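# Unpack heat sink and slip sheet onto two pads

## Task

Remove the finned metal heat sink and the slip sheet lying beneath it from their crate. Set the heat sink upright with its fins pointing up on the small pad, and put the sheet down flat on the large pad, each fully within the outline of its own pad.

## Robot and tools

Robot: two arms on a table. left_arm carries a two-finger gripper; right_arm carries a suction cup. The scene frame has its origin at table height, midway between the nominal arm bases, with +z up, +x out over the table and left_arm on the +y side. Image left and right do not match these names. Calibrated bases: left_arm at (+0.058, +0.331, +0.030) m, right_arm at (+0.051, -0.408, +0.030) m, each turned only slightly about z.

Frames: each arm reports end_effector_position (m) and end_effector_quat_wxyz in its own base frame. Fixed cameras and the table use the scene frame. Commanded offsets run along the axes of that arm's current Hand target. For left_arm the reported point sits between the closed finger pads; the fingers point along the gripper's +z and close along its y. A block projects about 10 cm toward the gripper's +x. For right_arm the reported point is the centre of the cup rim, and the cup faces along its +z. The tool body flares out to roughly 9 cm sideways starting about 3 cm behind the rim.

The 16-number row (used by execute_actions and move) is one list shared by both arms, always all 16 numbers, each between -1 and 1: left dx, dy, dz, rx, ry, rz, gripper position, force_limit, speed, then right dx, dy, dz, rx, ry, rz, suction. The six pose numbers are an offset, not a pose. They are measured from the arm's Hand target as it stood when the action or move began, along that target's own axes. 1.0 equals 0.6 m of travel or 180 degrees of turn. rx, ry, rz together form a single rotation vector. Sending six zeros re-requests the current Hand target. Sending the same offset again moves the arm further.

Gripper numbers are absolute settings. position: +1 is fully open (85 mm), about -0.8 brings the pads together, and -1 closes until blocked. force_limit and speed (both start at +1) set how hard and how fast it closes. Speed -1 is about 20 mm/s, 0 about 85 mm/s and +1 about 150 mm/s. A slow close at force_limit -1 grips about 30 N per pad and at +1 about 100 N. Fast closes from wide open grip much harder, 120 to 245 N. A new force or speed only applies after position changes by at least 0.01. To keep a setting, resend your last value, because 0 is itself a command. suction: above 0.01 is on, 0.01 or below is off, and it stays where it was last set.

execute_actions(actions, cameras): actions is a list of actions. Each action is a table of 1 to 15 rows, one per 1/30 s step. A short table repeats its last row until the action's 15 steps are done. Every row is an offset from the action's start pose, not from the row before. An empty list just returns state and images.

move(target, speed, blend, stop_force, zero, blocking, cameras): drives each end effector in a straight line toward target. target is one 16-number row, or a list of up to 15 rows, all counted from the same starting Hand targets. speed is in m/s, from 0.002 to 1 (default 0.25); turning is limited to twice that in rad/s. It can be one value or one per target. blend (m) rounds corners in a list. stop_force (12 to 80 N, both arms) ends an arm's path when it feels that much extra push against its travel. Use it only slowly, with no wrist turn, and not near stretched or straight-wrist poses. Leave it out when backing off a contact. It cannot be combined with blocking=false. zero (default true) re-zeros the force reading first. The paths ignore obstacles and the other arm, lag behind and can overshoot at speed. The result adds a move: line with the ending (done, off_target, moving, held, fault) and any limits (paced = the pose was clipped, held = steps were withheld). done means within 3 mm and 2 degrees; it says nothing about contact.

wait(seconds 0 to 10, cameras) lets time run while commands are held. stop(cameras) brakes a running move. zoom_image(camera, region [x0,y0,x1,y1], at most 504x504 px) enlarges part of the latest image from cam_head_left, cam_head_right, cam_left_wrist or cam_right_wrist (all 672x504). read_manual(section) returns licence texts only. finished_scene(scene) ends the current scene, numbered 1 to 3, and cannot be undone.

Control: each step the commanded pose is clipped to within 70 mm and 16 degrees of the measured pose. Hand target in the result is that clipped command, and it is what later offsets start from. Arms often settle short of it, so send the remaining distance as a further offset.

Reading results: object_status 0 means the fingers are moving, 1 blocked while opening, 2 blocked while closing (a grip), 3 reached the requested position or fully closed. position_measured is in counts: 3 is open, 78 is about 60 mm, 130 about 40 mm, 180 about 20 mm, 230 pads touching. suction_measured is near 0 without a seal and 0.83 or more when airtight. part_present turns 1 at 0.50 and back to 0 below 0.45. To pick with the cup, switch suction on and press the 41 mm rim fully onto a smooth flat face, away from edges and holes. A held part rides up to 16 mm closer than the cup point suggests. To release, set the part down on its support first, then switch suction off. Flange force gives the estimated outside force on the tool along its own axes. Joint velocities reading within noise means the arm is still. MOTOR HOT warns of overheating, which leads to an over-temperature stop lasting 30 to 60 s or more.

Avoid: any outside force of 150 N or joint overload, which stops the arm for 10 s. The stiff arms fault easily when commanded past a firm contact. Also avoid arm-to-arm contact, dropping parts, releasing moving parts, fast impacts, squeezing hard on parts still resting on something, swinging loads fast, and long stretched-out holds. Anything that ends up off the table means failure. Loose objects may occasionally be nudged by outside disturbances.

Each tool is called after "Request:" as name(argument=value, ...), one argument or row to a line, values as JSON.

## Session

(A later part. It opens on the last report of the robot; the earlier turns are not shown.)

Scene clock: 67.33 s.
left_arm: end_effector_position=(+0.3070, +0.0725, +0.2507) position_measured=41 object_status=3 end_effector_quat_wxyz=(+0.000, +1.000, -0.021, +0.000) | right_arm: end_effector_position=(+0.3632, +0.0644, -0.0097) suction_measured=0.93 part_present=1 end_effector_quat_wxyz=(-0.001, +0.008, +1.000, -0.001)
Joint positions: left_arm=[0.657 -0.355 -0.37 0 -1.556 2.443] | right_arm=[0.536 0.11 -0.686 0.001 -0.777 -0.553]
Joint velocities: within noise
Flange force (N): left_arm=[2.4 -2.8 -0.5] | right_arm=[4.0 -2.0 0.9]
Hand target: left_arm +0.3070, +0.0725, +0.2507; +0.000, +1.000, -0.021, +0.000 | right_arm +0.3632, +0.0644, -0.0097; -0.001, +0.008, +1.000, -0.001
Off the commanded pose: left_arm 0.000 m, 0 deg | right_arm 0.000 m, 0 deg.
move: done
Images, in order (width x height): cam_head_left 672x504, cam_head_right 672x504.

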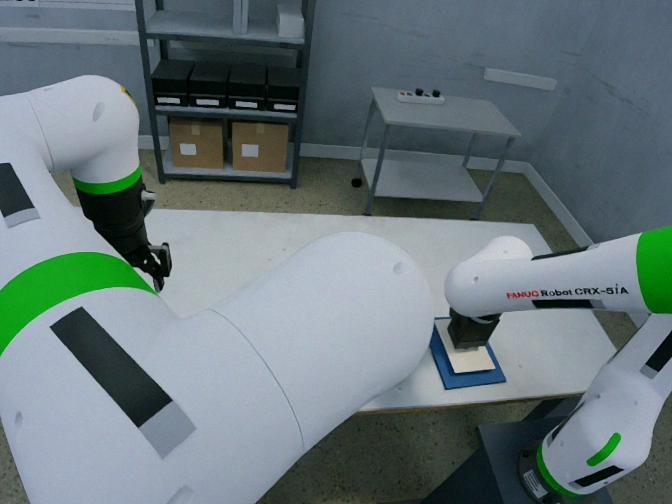

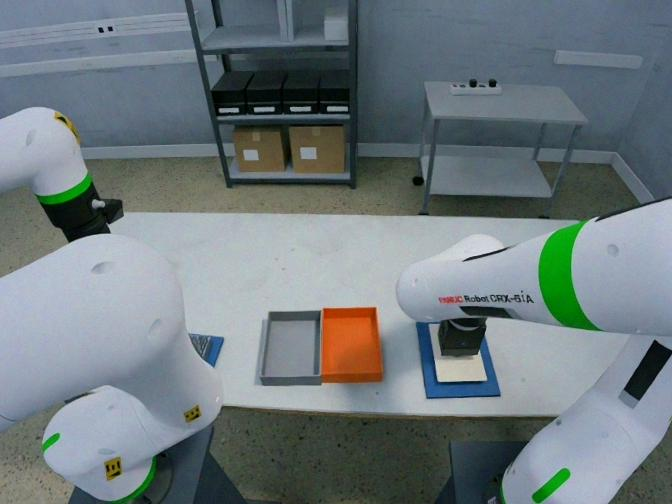

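Request:
move(
  target=[0, 0, 0, 0, 0, 0, 0.7, -0.7, -0.8, 0, 0, 0.045, 0, 0, 0, 1],
  speed=0.015,
  stop_force=12,
  cameras=["cam_head_right", "cam_head_left"],
)

Request:
zoom_image(
  camera="cam_head_right",
  region=[400, 300, 520, 410],
)

Scene clock: 69.43 s.
left_arm: end_effector_position=(+0.3070, +0.0725, +0.2507) position_measured=41 object_status=3 end_effector_quat_wxyz=(+0.000, +1.000, -0.021, +0.000) | right_arm: end_effector_position=(+0.3632, +0.0644, -0.0272) suction_measured=0.93 part_present=1 end_effector_quat_wxyz=(-0.001, +0.008, +1.000, -0.001)
Joint positions: left_arm=[0.657 -0.355 -0.37 0 -1.556 2.443] | right_arm=[0.536 0.15 -0.698 0 -0.724 -0.553]
Joint velocities: within noise
Flange force (N): left_arm=[2.5 -3.1 -0.1] | right_arm=[10.8 -1.5 -28.9]
Hand target: left_arm +0.3070, +0.0725, +0.2507; +0.000, +1.000, -0.021, +0.000 | right_arm +0.3632, +0.0644, -0.0271; -0.001, +0.008, +1.000, -0.001 (not the last commanded pose)
Off the commanded pose: left_arm 0.000 m, 0 deg | right_arm 0.009 m, 0 deg.
move: contact (right_arm)
Images, in order (width x height): cam_head_left 672x504, cam_head_right 672x504.

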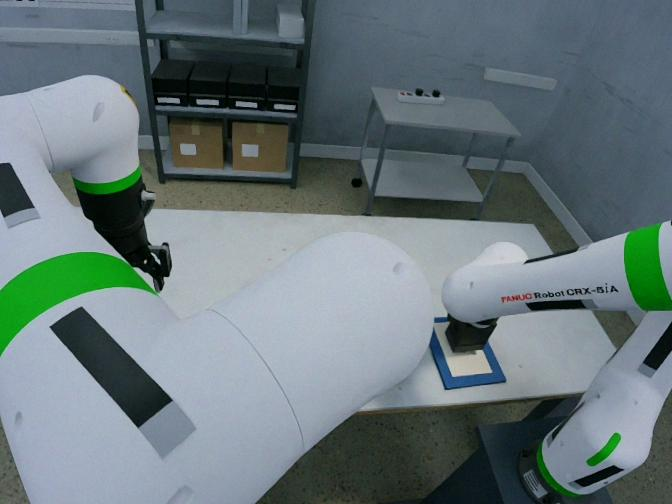

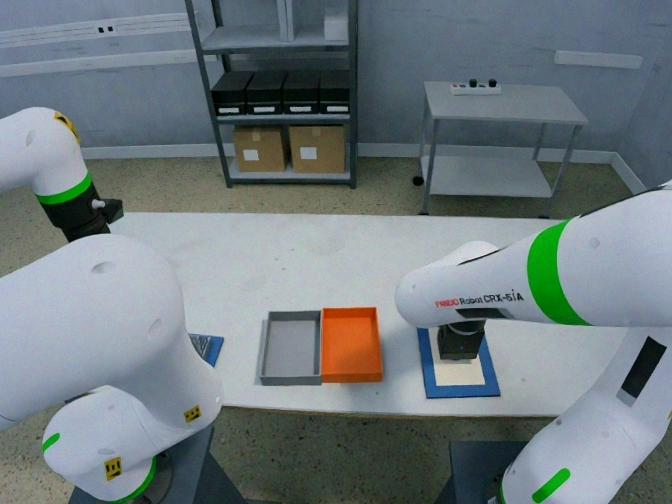

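Scaled by 4.200 from the camera's 672x504 image, which has a finer 960x720 frame.

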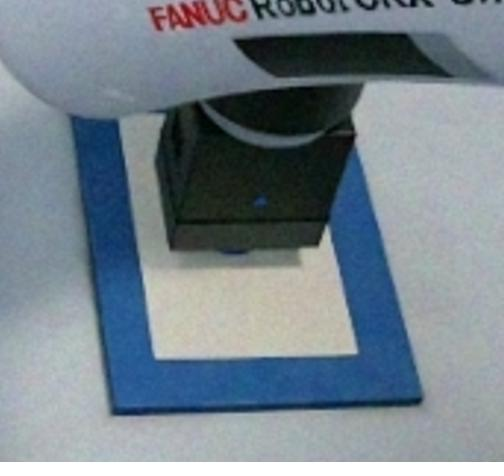

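Request:
execute_actions(
  actions=[
    [[0,0,0,0,0,0,0.7,-0.7,-0.8,0,0,-0.002,0,0,0,0]],
    [[0,0,0,0,0,0,0.7,-0.7,-0.8,0,0,0,0,0,0,0]],
  ],
  cameras=[],
)

Request:
move(
  target=[0, 0, 0, 0, 0, 0, 0.7, -0.7, -0.8, 0, 0, -0.2, 0, 0, 0, 0],
  speed=0.1,
)

Request:
zoom_image(
  camera="cam_head_right",
  region=[400, 300, 520, 410],
)

Scene clock: 71.17 s.
left_arm: end_effector_position=(+0.3070, +0.0725, +0.2507) position_measured=41 object_status=3 end_effector_quat_wxyz=(+0.000, +1.000, -0.021, +0.000) | right_arm: end_effector_position=(+0.3632, +0.0644, -0.0259) suction_measured=0.00 part_present=0 end_effector_quat_wxyz=(-0.001, +0.008, +1.000, -0.001)
Joint positions: left_arm=[0.657 -0.355 -0.37 0 -1.556 2.443] | right_arm=[0.536 0.147 -0.697 0 -0.728 -0.553]
Joint velocities: within noise
Flange force (N): left_arm=[2.0 -2.9 -0.4] | right_arm=[8.7 -1.4 -25.8]
Flange force at the end of the 1st action (N): left_arm=[2.5 -2.1 -0.2] | right_arm=[8.0 -1.4 -25.4]
Hand target: left_arm +0.3070, +0.0725, +0.2507; +0.000, +1.000, -0.021, +0.000 | right_arm +0.3632, +0.0644, -0.0259; -0.001, +0.008, +1.000, -0.001
Off the commanded pose: left_arm 0.000 m, 0 deg | right_arm 0.000 m, 0 deg.
Step readings (end_effector_position of left_arm | right_arm; steps 1 to 15: 1st action; 16 to 30: 2nd action):
0: (+0.3070, +0.0725, +0.2507) | (+0.3632, +0.0644, -0.0272)
1: (+0.3070, +0.0725, +0.2507) | (+0.3632, +0.0644, -0.0271)
2: (+0.3070, +0.0725, +0.2507) | (+0.3631, +0.0643, -0.0265)
4: (+0.3070, +0.0725, +0.2507) | (+0.3631, +0.0643, -0.0261)
8: (+0.3070, +0.0725, +0.2507) | (+0.3631, +0.0644, -0.0260)
15: (+0.3070, +0.0725, +0.2507) | (+0.3632, +0.0644, -0.0260)
16: (+0.3070, +0.0725, +0.2507) | (+0.3632, +0.0644, -0.0260)
17: (+0.3070, +0.0725, +0.2507) | (+0.3632, +0.0644, -0.0260)
19: (+0.3070, +0.0725, +0.2507) | (+0.3632, +0.0644, -0.0260)
23: (+0.3070, +0.0725, +0.2507) | (+0.3632, +0.0644, -0.0259)
30: (+0.3070, +0.0725, +0.2507) | (+0.3632, +0.0644, -0.0259)
No camera images: "cameras" was empty.

Scene clock: 72.70 s.
left_arm: end_effector_position=(+0.3070, +0.0725, +0.2507) position_measured=41 object_status=3 end_effector_quat_wxyz=(+0.000, +1.000, -0.021, +0.000) | right_arm: end_effector_position=(+0.3634, +0.0645, +0.0941) suction_measured=0.00 part_present=0 end_effector_quat_wxyz=(-0.001, +0.008, +1.000, -0.001)
Joint positions: left_arm=[0.657 -0.355 -0.37 0 -1.556 2.443] | right_arm=[0.536 -0.079 -0.575 0 -1.077 -0.553]
Joint velocities: within noise
Flange force (N): left_arm=[2.9 -2.0 -0.5] | right_arm=[4.7 -1.6 2.9]
Hand target: left_arm +0.3070, +0.0725, +0.2507; +0.000, +1.000, -0.021, +0.000 | right_arm +0.3634, +0.0646, +0.0941; -0.001, +0.008, +1.000, -0.001
Off the commanded pose: left_arm 0.000 m, 0 deg | right_arm 0.000 m, 0 deg.
move: done
camera_calibration:
cam_left_wrist: T_world_to_cam=[[-0.0597186, -0.995475, 0.0739075, 0.0735482], [-0.926135, 0.0828785, 0.367974, 0.201431], [-0.372434, -0.0464735, -0.926894, 0.478173], [0, 0, 0, 1]] pos_world=[0.369033, 0.0787434, 0.363659]
cam_right_wrist: T_world_to_cam=[[0.0132869, -0.997672, -0.0668845, 0.0717689], [-0.891055, -0.0421647, 0.451932, 0.307488], [-0.4537, 0.0535931, -0.889542, 0.315636], [0, 0, 0, 1]] pos_world=[0.416239, 0.0676511, 0.146608]

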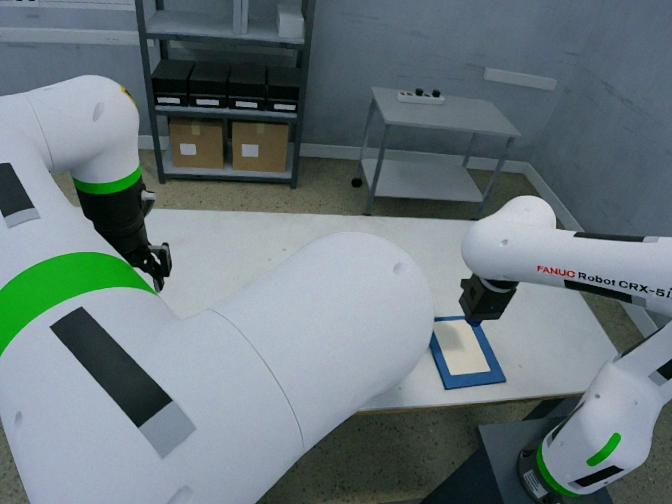

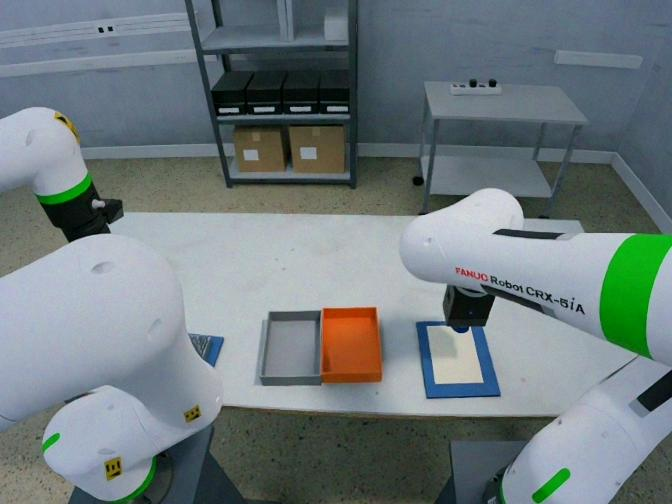

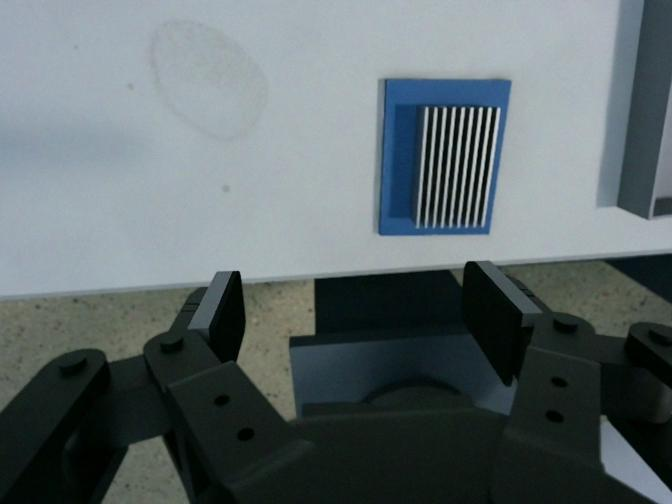

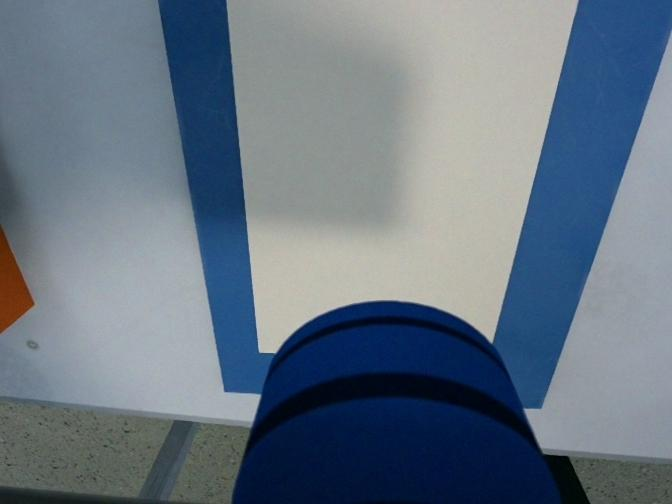

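Scaled by 4.200 from the camera's 672x504 image, which has a finer 960x720 frame.

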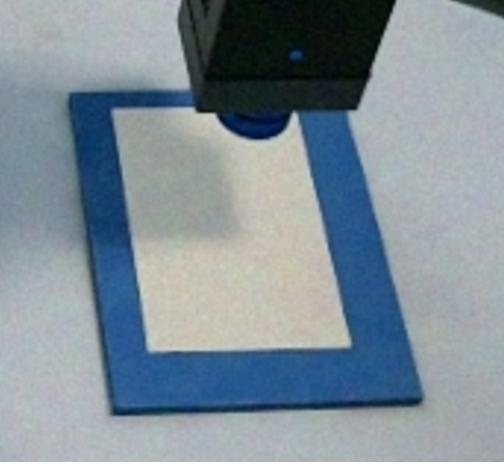

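Request:
finished_scene(
  scene=1,
)

The scene is finished: the task was done.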